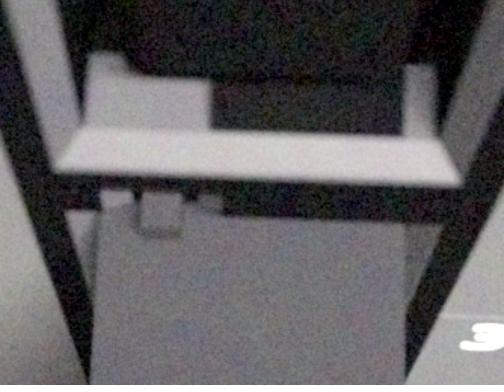

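Request:
{"fn": "move", "kwargs": {"target": {"side":"left","x":0.5335,"y":0.4454,"z":1.0735,"quat_wxyz":[0.6637,0.2481,-0.2480,-0.6606]}, "min_time_s": 3, "cameras": []}}

Request:
{"fn": "move", "kwargs": {"target": {"side":"left","x":0.5345,"y":0.4524,"z":1.0735,"quat_wxyz":[0.6637,0.2481,-0.2480,-0.6606]}, "min_time_s": 3, "cameras": []}}

Request:
{"fn": "move", "kwargs": {"target": {"side":"left","x":0.5355,"y":0.4384,"z":1.0735,"quat_wxyz":[0.6637,0.2481,-0.2480,-0.6606]}, "min_time_s": 3, "cameras": []}}

Request:
{"fn": "move", "kwargs": {"target": {"side":"left","x":0.5355,"y":0.4454,"z":1.0735,"quat_wxyz":[0.6637,0.2481,-0.2480,-0.6606]}, "min_time_s": 2.5, "cameras": ["left_wrist_camera"]}}

Request:
{"fn": "zoom_image", "kwargs": {"camera": "left_wrist_camera", "region": [250, 10, 420, 140]}}

Scene clock: 405.80 s.
Joint torques (N m): left_arm=[-29.94 11.19 0.67 -10.22 1.41 -6.07 -0.19] | right_arm=[-3.44 -0.11 -0.06 -1.71 0.14 -0.46 -0.01]
External joint torques (N m): left_arm=[-5.96 -2.39 -1.21 -0.34 0.88 -4.69 -0.2] | right_arm=[0.09 0.45 -0.06 -0.29 0.08 0.1 -0.02]
Motor temperatures (°C): left_arm=[42 38 37 45 41 44 39] | right_arm=[40 38 42 44 41 39 40]
Wrist force (N): left_arm=[2.6 -25.0 19.3] | right_arm=[-2.8 1.6 -5.6]
Wrist torque (N m): left_arm=[0.16 -0.05 -0.15] | right_arm=[-0.14 -0.28 0.06]
Wrist force, peak (N): left_arm=[1.3 -25.7 23.3] | right_arm=[-3.1 2.0 -7.1]
move: done
base_odometry: x=+0.958 y=-0.292 heading=-1.697
lidar_m: 0.59 0.72 0.63 1.37 1.61 1.16 1.12 1.15 1.59 1.36 0.50 0.39
base_status: not commanded
joint_positions: torso_squat_rad=+0.600 torso_shift_rad=+0.249 torso_pitch_rad=-0.001 torso_yaw_rad=+0.000 left_shoulder_pitch_rad=-1.068 left_shoulder_roll_rad=+0.692 left_shoulder_yaw_rad=+0.319 left_elbow_rad=-0.741 left_forearm_roll_rad=+0.456 left_wrist_pitch_rad=+1.306 left_hand_roll_rad=-1.916 left_gripper_m=+0.023 right_shoulder_pitch_rad=-0.046 right_shoulder_roll_rad=-0.005 right_shoulder_yaw_rad=+0.022 right_elbow_rad=-0.208 right_forearm_roll_rad=+0.047 right_wrist_pitch_rad=-0.016 right_hand_roll_rad=-0.009 right_gripper_m=+0.100 head_pan_rad=+0.400 head_tilt_rad=+0.500
joint_status: all done
wheel_motors_off: 0
motor_effort: left_wheel=+8(8) right_wheel=+2(2)
chest: x=-0.0859 y=+0.0002 z=+1.1497 quat_wxyz=(+1.000, +0.000, -0.001, +0.000) (m; base frame)
left_hand: x=+0.5324 y=+0.4457 z=+1.0736 quat_wxyz=(+0.664, +0.249, -0.248, -0.660) (m; base frame)
left_hand_status: reached (checked arc, planned for 3.0 s): 1 mm and 0.1 deg off.
right_hand: x=+0.0528 y=-0.2191 z=+0.4777 quat_wxyz=(+0.990, -0.003, -0.134, +0.038) (m; base frame)
pictures: none
No camera images: "cameras" was empty.

Scene clock: 409.13 s.
Joint torques (N m): left_arm=[-27.09 27 10.39 -7.76 5.22 -7.77 -0.33] | right_arm=[-3.47 -0.07 -0.22 -1.82 0.05 -0.37 -0.06]
External joint torques (N m): left_arm=[-3.02 13.42 8.62 2.21 4.66 -6.41 -0.34] | right_arm=[0.08 0.42 -0.23 -0.39 -0.01 0.2 -0.07]
Motor temperatures (°C): left_arm=[42 38 37 45 41 45 39] | right_arm=[40 38 42 44 41 39 40]
Wrist force (N): left_arm=[-2.6 -34.0 7.0] | right_arm=[-2.7 1.2 -5.8]
Wrist torque (N m): left_arm=[-0.48 0.22 0.08] | right_arm=[-0.11 -0.29 0.01]
Wrist force, peak (N): left_arm=[-2.6 -34.3 6.9] | right_arm=[-2.6 1.4 -6.9]
move: done
base_odometry: x=+0.958 y=-0.292 heading=-1.697
lidar_m: 0.59 0.71 0.63 1.37 1.60 1.18 1.12 1.16 1.59 1.36 0.50 0.39
base_status: not commanded
joint_positions: torso_squat_rad=+0.600 torso_shift_rad=+0.249 torso_pitch_rad=-0.002 torso_yaw_rad=+0.000 left_shoulder_pitch_rad=-1.092 left_shoulder_roll_rad=+0.703 left_shoulder_yaw_rad=+0.319 left_elbow_rad=-0.682 left_forearm_roll_rad=+0.459 left_wrist_pitch_rad=+1.280 left_hand_roll_rad=-1.943 left_gripper_m=+0.023 right_shoulder_pitch_rad=-0.046 right_shoulder_roll_rad=-0.005 right_shoulder_yaw_rad=+0.022 right_elbow_rad=-0.208 right_forearm_roll_rad=+0.047 right_wrist_pitch_rad=-0.016 right_hand_roll_rad=-0.009 right_gripper_m=+0.100 head_pan_rad=+0.400 head_tilt_rad=+0.500
joint_status: all done
wheel_motors_off: 0
motor_effort: left_wheel=+7(8) right_wheel=+7(8)
chest: x=-0.0862 y=-0.0008 z=+1.1497 quat_wxyz=(+1.000, +0.001, -0.001, +0.000) (m; base frame)
left_hand: x=+0.5340 y=+0.4491 z=+1.0733 quat_wxyz=(+0.663, +0.249, -0.247, -0.662) (m; base frame)
left_hand_status: reached (checked arc, planned for 3.0 s): 3 mm and 0.2 deg off.
right_hand: x=+0.0528 y=-0.2191 z=+0.4774 quat_wxyz=(+0.990, -0.002, -0.135, +0.038) (m; base frame)
pictures: none
No camera images: "cameras" was empty.

Scene clock: 412.47 s.
Joint torques (N m): left_arm=[-25.88 -2.86 -1.43 -10.19 4.65 -0.36 0] | right_arm=[-3.36 -0.22 -0.21 -1.66 0.12 -0.42 0.06]
External joint torques (N m): left_arm=[-1.74 -16.29 -3.26 -0.27 4.13 1.02 -0.01] | right_arm=[0.15 0.36 -0.21 -0.24 0.07 0.14 0.05]
Motor temperatures (°C): left_arm=[42 38 37 45 41 45 39] | right_arm=[40 38 42 44 41 39 40]
Wrist force (N): left_arm=[-16.9 -8.9 8.2] | right_arm=[-2.4 1.4 -6.1]
Wrist torque (N m): left_arm=[0.35 0.96 0.22] | right_arm=[-0.04 -0.22 0.08]
Wrist force, peak (N): left_arm=[-2.8 -33.9 7.3] | right_arm=[-3.4 1.8 -6.6]
move: done
base_odometry: x=+0.958 y=-0.292 heading=-1.697
lidar_m: 0.59 0.72 0.64 1.36 1.59 1.17 1.12 1.17 1.60 1.37 0.51 0.39
base_status: not commanded
joint_positions: torso_squat_rad=+0.600 torso_shift_rad=+0.250 torso_pitch_rad=-0.001 torso_yaw_rad=+0.000 left_shoulder_pitch_rad=-1.082 left_shoulder_roll_rad=+0.687 left_shoulder_yaw_rad=+0.314 left_elbow_rad=-0.723 left_forearm_roll_rad=+0.450 left_wrist_pitch_rad=+1.297 left_hand_roll_rad=-1.911 left_gripper_m=+0.023 right_shoulder_pitch_rad=-0.046 right_shoulder_roll_rad=-0.005 right_shoulder_yaw_rad=+0.022 right_elbow_rad=-0.208 right_forearm_roll_rad=+0.047 right_wrist_pitch_rad=-0.016 right_hand_roll_rad=-0.009 right_gripper_m=+0.100 head_pan_rad=+0.400 head_tilt_rad=+0.500
joint_status: all done
wheel_motors_off: 0
motor_effort: left_wheel=+8(8) right_wheel=+1(8)
chest: x=-0.0857 y=+0.0004 z=+1.1497 quat_wxyz=(+1.000, +0.000, -0.001, +0.000) (m; base frame)
left_hand: x=+0.5354 y=+0.4424 z=+1.0734 quat_wxyz=(+0.665, +0.248, -0.248, -0.660) (m; base frame)
left_hand_status: reached (checked arc, planned for 3.0 s): 4 mm and 0.2 deg off.
right_hand: x=+0.0529 y=-0.2191 z=+0.4777 quat_wxyz=(+0.990, -0.003, -0.134, +0.038) (m; base frame)
pictures: none
No camera images: "cameras" was empty.

Scene clock: 415.30 s.
Joint torques (N m): left_arm=[-27.48 11.18 3.67 -8.91 1.06 -3.95 0.03] | right_arm=[-3.58 -0.31 -0.3 -1.58 0.19 -0.35 0.06]
External joint torques (N m): left_arm=[-3.34 -2.29 1.87 1.03 0.52 -2.58 0.02] | right_arm=[-0.07 0.26 -0.3 -0.16 0.13 0.21 0.05]
Motor temperatures (°C): left_arm=[42 38 37 45 41 45 39] | right_arm=[40 38 42 44 41 39 40]
Wrist force (N): left_arm=[3.0 -15.4 12.7] | right_arm=[-2.7 1.1 -5.8]
Wrist torque (N m): left_arm=[0.27 0.18 -0.27] | right_arm=[-0.08 -0.29 0.01]
Wrist force, peak (N): left_arm=[-16.9 -9.9 8.5] | right_arm=[-3.3 1.7 -6.5]
move: done
base_odometry: x=+0.958 y=-0.292 heading=-1.697
lidar_m: 0.59 0.71 0.63 1.37 1.60 1.17 1.12 1.17 1.59 1.36 0.51 0.40
base_status: not commanded
joint_positions: torso_squat_rad=+0.600 torso_shift_rad=+0.250 torso_pitch_rad=-0.001 torso_yaw_rad=+0.000 left_shoulder_pitch_rad=-1.088 left_shoulder_roll_rad=+0.694 left_shoulder_yaw_rad=+0.315 left_elbow_rad=-0.704 left_forearm_roll_rad=+0.454 left_wrist_pitch_rad=+1.289 left_hand_roll_rad=-1.925 left_gripper_m=+0.023 right_shoulder_pitch_rad=-0.046 right_shoulder_roll_rad=-0.005 right_shoulder_yaw_rad=+0.022 right_elbow_rad=-0.208 right_forearm_roll_rad=+0.047 right_wrist_pitch_rad=-0.016 right_hand_roll_rad=-0.009 right_gripper_m=+0.100 head_pan_rad=+0.400 head_tilt_rad=+0.500
joint_status: all done
wheel_motors_off: 0
motor_effort: left_wheel=+7(8) right_wheel=+1(1)
chest: x=-0.0857 y=+0.0004 z=+1.1497 quat_wxyz=(+1.000, +0.000, -0.001, +0.000) (m; base frame)
left_hand: x=+0.5353 y=+0.4455 z=+1.0736 quat_wxyz=(+0.664, +0.248, -0.248, -0.661) (m; base frame)
left_hand_status: reached (checked arc, planned for 2.5 s): 0 mm and 0.1 deg off.
right_hand: x=+0.0529 y=-0.2192 z=+0.4777 quat_wxyz=(+0.990, -0.003, -0.134, +0.038) (m; base frame)
pictures: left_wrist_camera
camera_calibration:
left_wrist_camera: T_world_to_cam=[[0.0509735, -0.998638, -0.0111008, 0.430609], [-0.962695, -0.0461751, -0.266621, 0.854011], [0.265746, 0.0242773, -0.963737, 0.953838], [0, 0, 0, 1]] pos_world=[0.546724, 0.4463, 1.15173]

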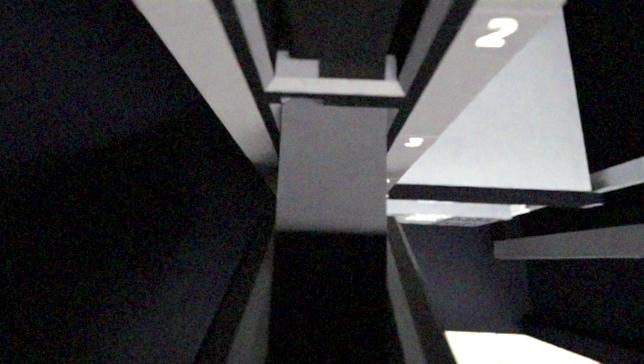

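Scaled by 2.965 from the camera's 644x364 image, which has a finer 1265x715 frame.

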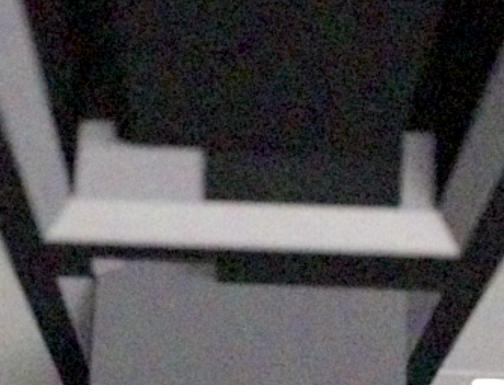

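Request:
{"fn": "move", "kwargs": {"target": {"side":"left","x":0.5385,"y":0.4534,"z":1.0735,"quat_wxyz":[0.6637,0.2481,-0.2480,-0.6606]}, "min_time_s": 3, "cameras": []}}

Request:
{"fn": "move", "kwargs": {"target": {"side":"left","x":0.5395,"y":0.4374,"z":1.0735,"quat_wxyz":[0.6637,0.2481,-0.2480,-0.6606]}, "min_time_s": 3, "cameras": []}}

Request:
{"fn": "move", "kwargs": {"target": {"side":"left","x":0.5405,"y":0.4534,"z":1.0735,"quat_wxyz":[0.6637,0.2481,-0.2480,-0.6606]}, "min_time_s": 3, "cameras": []}}

Request:
{"fn": "move", "kwargs": {"target": {"side":"left","x":0.5405,"y":0.4454,"z":1.0735,"quat_wxyz":[0.6637,0.2481,-0.2480,-0.6606]}, "min_time_s": 2.5, "cameras": ["left_wrist_camera"]}}

Request:
{"fn": "zoom_image", "kwargs": {"camera": "left_wrist_camera", "region": [250, 10, 420, 140]}}

Scene clock: 426.23 s.
Joint torques (N m): left_arm=[-25.43 28.12 9.62 -8.61 5.02 -8.74 -0.13] | right_arm=[-3.56 -0.35 -0.24 -1.81 0.18 -0.34 -0.01]
External joint torques (N m): left_arm=[-1.18 14.69 7.97 1.43 4.46 -7.37 -0.14] | right_arm=[-0.02 0.14 -0.25 -0.39 0.12 0.22 -0.02]
Motor temperatures (°C): left_arm=[42 38 37 45 41 45 39] | right_arm=[40 38 42 44 41 39 40]
Wrist force (N): left_arm=[0.7 -35.1 3.0] | right_arm=[-3.5 1.2 -6.0]
Wrist torque (N m): left_arm=[-0.95 0.07 -0.12] | right_arm=[-0.08 -0.37 0.04]
Wrist force, peak (N): left_arm=[0.7 -35.5 2.5] | right_arm=[-2.9 1.4 -6.8]
move: done
base_odometry: x=+0.958 y=-0.292 heading=-1.697
lidar_m: 0.59 0.71 0.63 1.36 1.60 1.17 1.12 1.17 1.59 1.36 0.50 0.40
base_status: not commanded
joint_positions: torso_squat_rad=+0.600 torso_shift_rad=+0.249 torso_pitch_rad=-0.002 torso_yaw_rad=+0.000 left_shoulder_pitch_rad=-1.119 left_shoulder_roll_rad=+0.707 left_shoulder_yaw_rad=+0.315 left_elbow_rad=-0.629 left_forearm_roll_rad=+0.456 left_wrist_pitch_rad=+1.253 left_hand_roll_rad=-1.956 left_gripper_m=+0.023 right_shoulder_pitch_rad=-0.046 right_shoulder_roll_rad=-0.005 right_shoulder_yaw_rad=+0.022 right_elbow_rad=-0.208 right_forearm_roll_rad=+0.047 right_wrist_pitch_rad=-0.016 right_hand_roll_rad=-0.009 right_gripper_m=+0.100 head_pan_rad=+0.400 head_tilt_rad=+0.500
joint_status: all done
wheel_motors_off: 0
motor_effort: left_wheel=+6(7) right_wheel=+7(8)
chest: x=-0.0861 y=-0.0008 z=+1.1497 quat_wxyz=(+1.000, +0.001, -0.001, +0.000) (m; base frame)
left_hand: x=+0.5377 y=+0.4494 z=+1.0735 quat_wxyz=(+0.662, +0.250, -0.247, -0.662) (m; base frame)
left_hand_status: reached (checked arc, planned for 3.0 s): 4 mm and 0.3 deg off.
right_hand: x=+0.0528 y=-0.2191 z=+0.4774 quat_wxyz=(+0.990, -0.002, -0.134, +0.038) (m; base frame)
pictures: none
No camera images: "cameras" was empty.

Scene clock: 429.57 s.
Joint torques (N m): left_arm=[-27.18 -6.36 -1.26 -10.6 5.6 -2.04 0.11] | right_arm=[-3.36 -0.34 -0.08 -1.82 0.15 -0.39 0.02]
External joint torques (N m): left_arm=[-2.83 -19.64 -2.97 -0.6 5.07 -0.67 0.1] | right_arm=[0.17 0.24 -0.08 -0.4 0.09 0.17 0.01]
Motor temperatures (°C): left_arm=[42 38 37 45 41 45 39] | right_arm=[40 38 42 44 41 39 40]
Wrist force (N): left_arm=[-17.7 -15.9 18.2] | right_arm=[-1.5 0.9 -5.3]
Wrist torque (N m): left_arm=[0.11 1.11 0.09] | right_arm=[-0.06 -0.14 0.04]
Wrist force, peak (N): left_arm=[0.8 -35.2 2.5] | right_arm=[-3.0 2.3 -6.7]
move: done
base_odometry: x=+0.958 y=-0.292 heading=-1.697
lidar_m: 0.59 0.71 0.63 1.38 1.59 1.17 1.12 1.17 1.61 1.36 0.50 0.40
base_status: not commanded
joint_positions: torso_squat_rad=+0.600 torso_shift_rad=+0.249 torso_pitch_rad=-0.001 torso_yaw_rad=+0.001 left_shoulder_pitch_rad=-1.109 left_shoulder_roll_rad=+0.690 left_shoulder_yaw_rad=+0.309 left_elbow_rad=-0.672 left_forearm_roll_rad=+0.445 left_wrist_pitch_rad=+1.274 left_hand_roll_rad=-1.920 left_gripper_m=+0.023 right_shoulder_pitch_rad=-0.046 right_shoulder_roll_rad=-0.005 right_shoulder_yaw_rad=+0.022 right_elbow_rad=-0.208 right_forearm_roll_rad=+0.047 right_wrist_pitch_rad=-0.016 right_hand_roll_rad=-0.009 right_gripper_m=+0.100 head_pan_rad=+0.400 head_tilt_rad=+0.500
joint_status: all done
wheel_motors_off: 0
motor_effort: left_wheel=+10(11) right_wheel=+0(9)
chest: x=-0.0859 y=+0.0004 z=+1.1497 quat_wxyz=(+1.000, +0.000, -0.001, +0.000) (m; base frame)
left_hand: x=+0.5386 y=+0.4421 z=+1.0737 quat_wxyz=(+0.665, +0.248, -0.247, -0.659) (m; base frame)
left_hand_status: reached (checked arc, planned for 3.0 s): 5 mm and 0.2 deg off.
right_hand: x=+0.0530 y=-0.2191 z=+0.4777 quat_wxyz=(+0.990, -0.003, -0.134, +0.038) (m; base frame)
pictures: none
No camera images: "cameras" was empty.

Scene clock: 432.90 s.
Joint torques (N m): left_arm=[-25.92 28.15 12.69 -8.94 6.63 -8.82 -0.31] | right_arm=[-3.53 -0.26 -0.15 -1.69 0.15 -0.36 0]
External joint torques (N m): left_arm=[-1.47 14.96 11.21 1.18 6.05 -7.47 -0.32] | right_arm=[0.03 0.22 -0.16 -0.26 0.09 0.21 -0.01]
Motor temperatures (°C): left_arm=[42 38 37 45 41 45 39] | right_arm=[40 38 42 44 41 39 40]
Wrist force (N): left_arm=[-4.3 -38.3 2.6] | right_arm=[-2.6 1.1 -5.9]
Wrist torque (N m): left_arm=[-1.08 0.31 0.08] | right_arm=[-0.10 -0.23 0.04]
Wrist force, peak (N): left_arm=[5.6 -32.8 28.3] | right_arm=[-2.9 1.6 -6.7]
move: done
base_odometry: x=+0.958 y=-0.292 heading=-1.697
lidar_m: 0.58 0.72 0.64 1.36 1.60 1.17 1.12 1.17 1.60 1.36 0.51 0.40
base_status: not commanded
joint_positions: torso_squat_rad=+0.600 torso_shift_rad=+0.249 torso_pitch_rad=-0.002 torso_yaw_rad=+0.000 left_shoulder_pitch_rad=-1.159 left_shoulder_roll_rad=+0.714 left_shoulder_yaw_rad=+0.310 left_elbow_rad=-0.553 left_forearm_roll_rad=+0.452 left_wrist_pitch_rad=+1.223 left_hand_roll_rad=-1.976 left_gripper_m=+0.023 right_shoulder_pitch_rad=-0.046 right_shoulder_roll_rad=-0.005 right_shoulder_yaw_rad=+0.022 right_elbow_rad=-0.208 right_forearm_roll_rad=+0.047 right_wrist_pitch_rad=-0.016 right_hand_roll_rad=-0.009 right_gripper_m=+0.100 head_pan_rad=+0.400 head_tilt_rad=+0.500
joint_status: all done
wheel_motors_off: 0
motor_effort: left_wheel=+9(11) right_wheel=+9(9)
chest: x=-0.0864 y=-0.0010 z=+1.1497 quat_wxyz=(+1.000, +0.001, -0.001, +0.000) (m; base frame)
left_hand: x=+0.5405 y=+0.4494 z=+1.0736 quat_wxyz=(+0.662, +0.249, -0.246, -0.663) (m; base frame)
left_hand_status: reached (checked arc, planned for 3.0 s): 4 mm and 0.4 deg off.
right_hand: x=+0.0529 y=-0.2190 z=+0.4774 quat_wxyz=(+0.990, -0.002, -0.135, +0.038) (m; base frame)
pictures: none
No camera images: "cameras" was empty.

Scene clock: 435.73 s.
Joint torques (N m): left_arm=[-22.99 10.73 5.42 -10.22 3.87 -5.25 0.65] | right_arm=[-3.62 -0.18 -0.46 -1.75 0.15 -0.39 0]
External joint torques (N m): left_arm=[1.48 -2.46 3.89 -0.13 3.31 -3.9 0.65] | right_arm=[-0.06 0.34 -0.47 -0.32 0.09 0.17 -0.01]
Motor temperatures (°C): left_arm=[42 38 37 45 42 45 39] | right_arm=[40 38 42 44 41 39 40]
Wrist force (N): left_arm=[-7.5 -24.9 39.4] | right_arm=[-2.5 1.1 -6.0]
Wrist torque (N m): left_arm=[-0.52 0.61 -0.51] | right_arm=[-0.02 -0.24 0.05]
Wrist force, peak (N): left_arm=[-6.6 -30.1 37.4] | right_arm=[-2.8 1.2 -6.8]
move: done
base_odometry: x=+0.958 y=-0.292 heading=-1.697
lidar_m: 0.59 0.72 0.62 1.37 1.61 1.17 1.12 1.17 1.60 1.36 0.51 0.39
base_status: not commanded
joint_positions: torso_squat_rad=+0.600 torso_shift_rad=+0.249 torso_pitch_rad=-0.002 torso_yaw_rad=+0.000 left_shoulder_pitch_rad=-1.145 left_shoulder_roll_rad=+0.705 left_shoulder_yaw_rad=+0.310 left_elbow_rad=-0.587 left_forearm_roll_rad=+0.449 left_wrist_pitch_rad=+1.238 left_hand_roll_rad=-1.956 left_gripper_m=+0.023 right_shoulder_pitch_rad=-0.046 right_shoulder_roll_rad=-0.005 right_shoulder_yaw_rad=+0.022 right_elbow_rad=-0.208 right_forearm_roll_rad=+0.047 right_wrist_pitch_rad=-0.016 right_hand_roll_rad=-0.009 right_gripper_m=+0.100 head_pan_rad=+0.400 head_tilt_rad=+0.500
joint_status: all done
wheel_motors_off: 0
motor_effort: left_wheel=+10(11) right_wheel=+8(10)
chest: x=-0.0864 y=-0.0004 z=+1.1497 quat_wxyz=(+1.000, +0.000, -0.001, +0.000) (m; base frame)
left_hand: x=+0.5404 y=+0.4463 z=+1.0735 quat_wxyz=(+0.664, +0.247, -0.248, -0.661) (m; base frame)
left_hand_status: reached (checked arc, planned for 2.5 s): 1 mm and 0.1 deg off.
right_hand: x=+0.0529 y=-0.2191 z=+0.4776 quat_wxyz=(+0.990, -0.002, -0.135, +0.038) (m; base frame)
pictures: left_wrist_camera
camera_calibration:
left_wrist_camera: T_world_to_cam=[[0.0498651, -0.998705, -0.0101283, 0.430659], [-0.963239, -0.0454091, -0.264779, 0.856957], [0.263976, 0.0229592, -0.964256, 0.954481], [0, 0, 0, 1]] pos_world=[0.55202, 0.4471, 1.15163]

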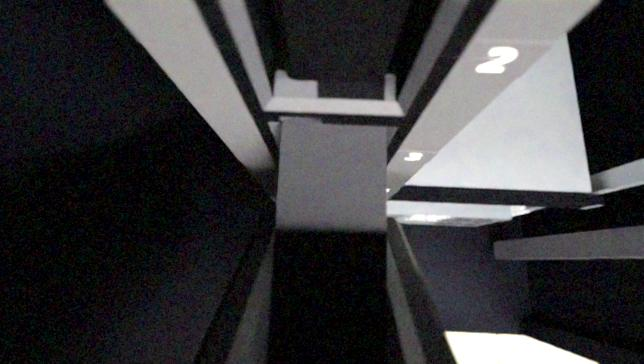

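Scaled by 2.965 from the camera's 644x364 image, which has a finer 1265x715 frame.

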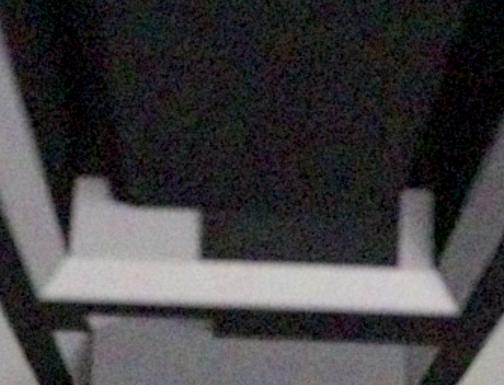

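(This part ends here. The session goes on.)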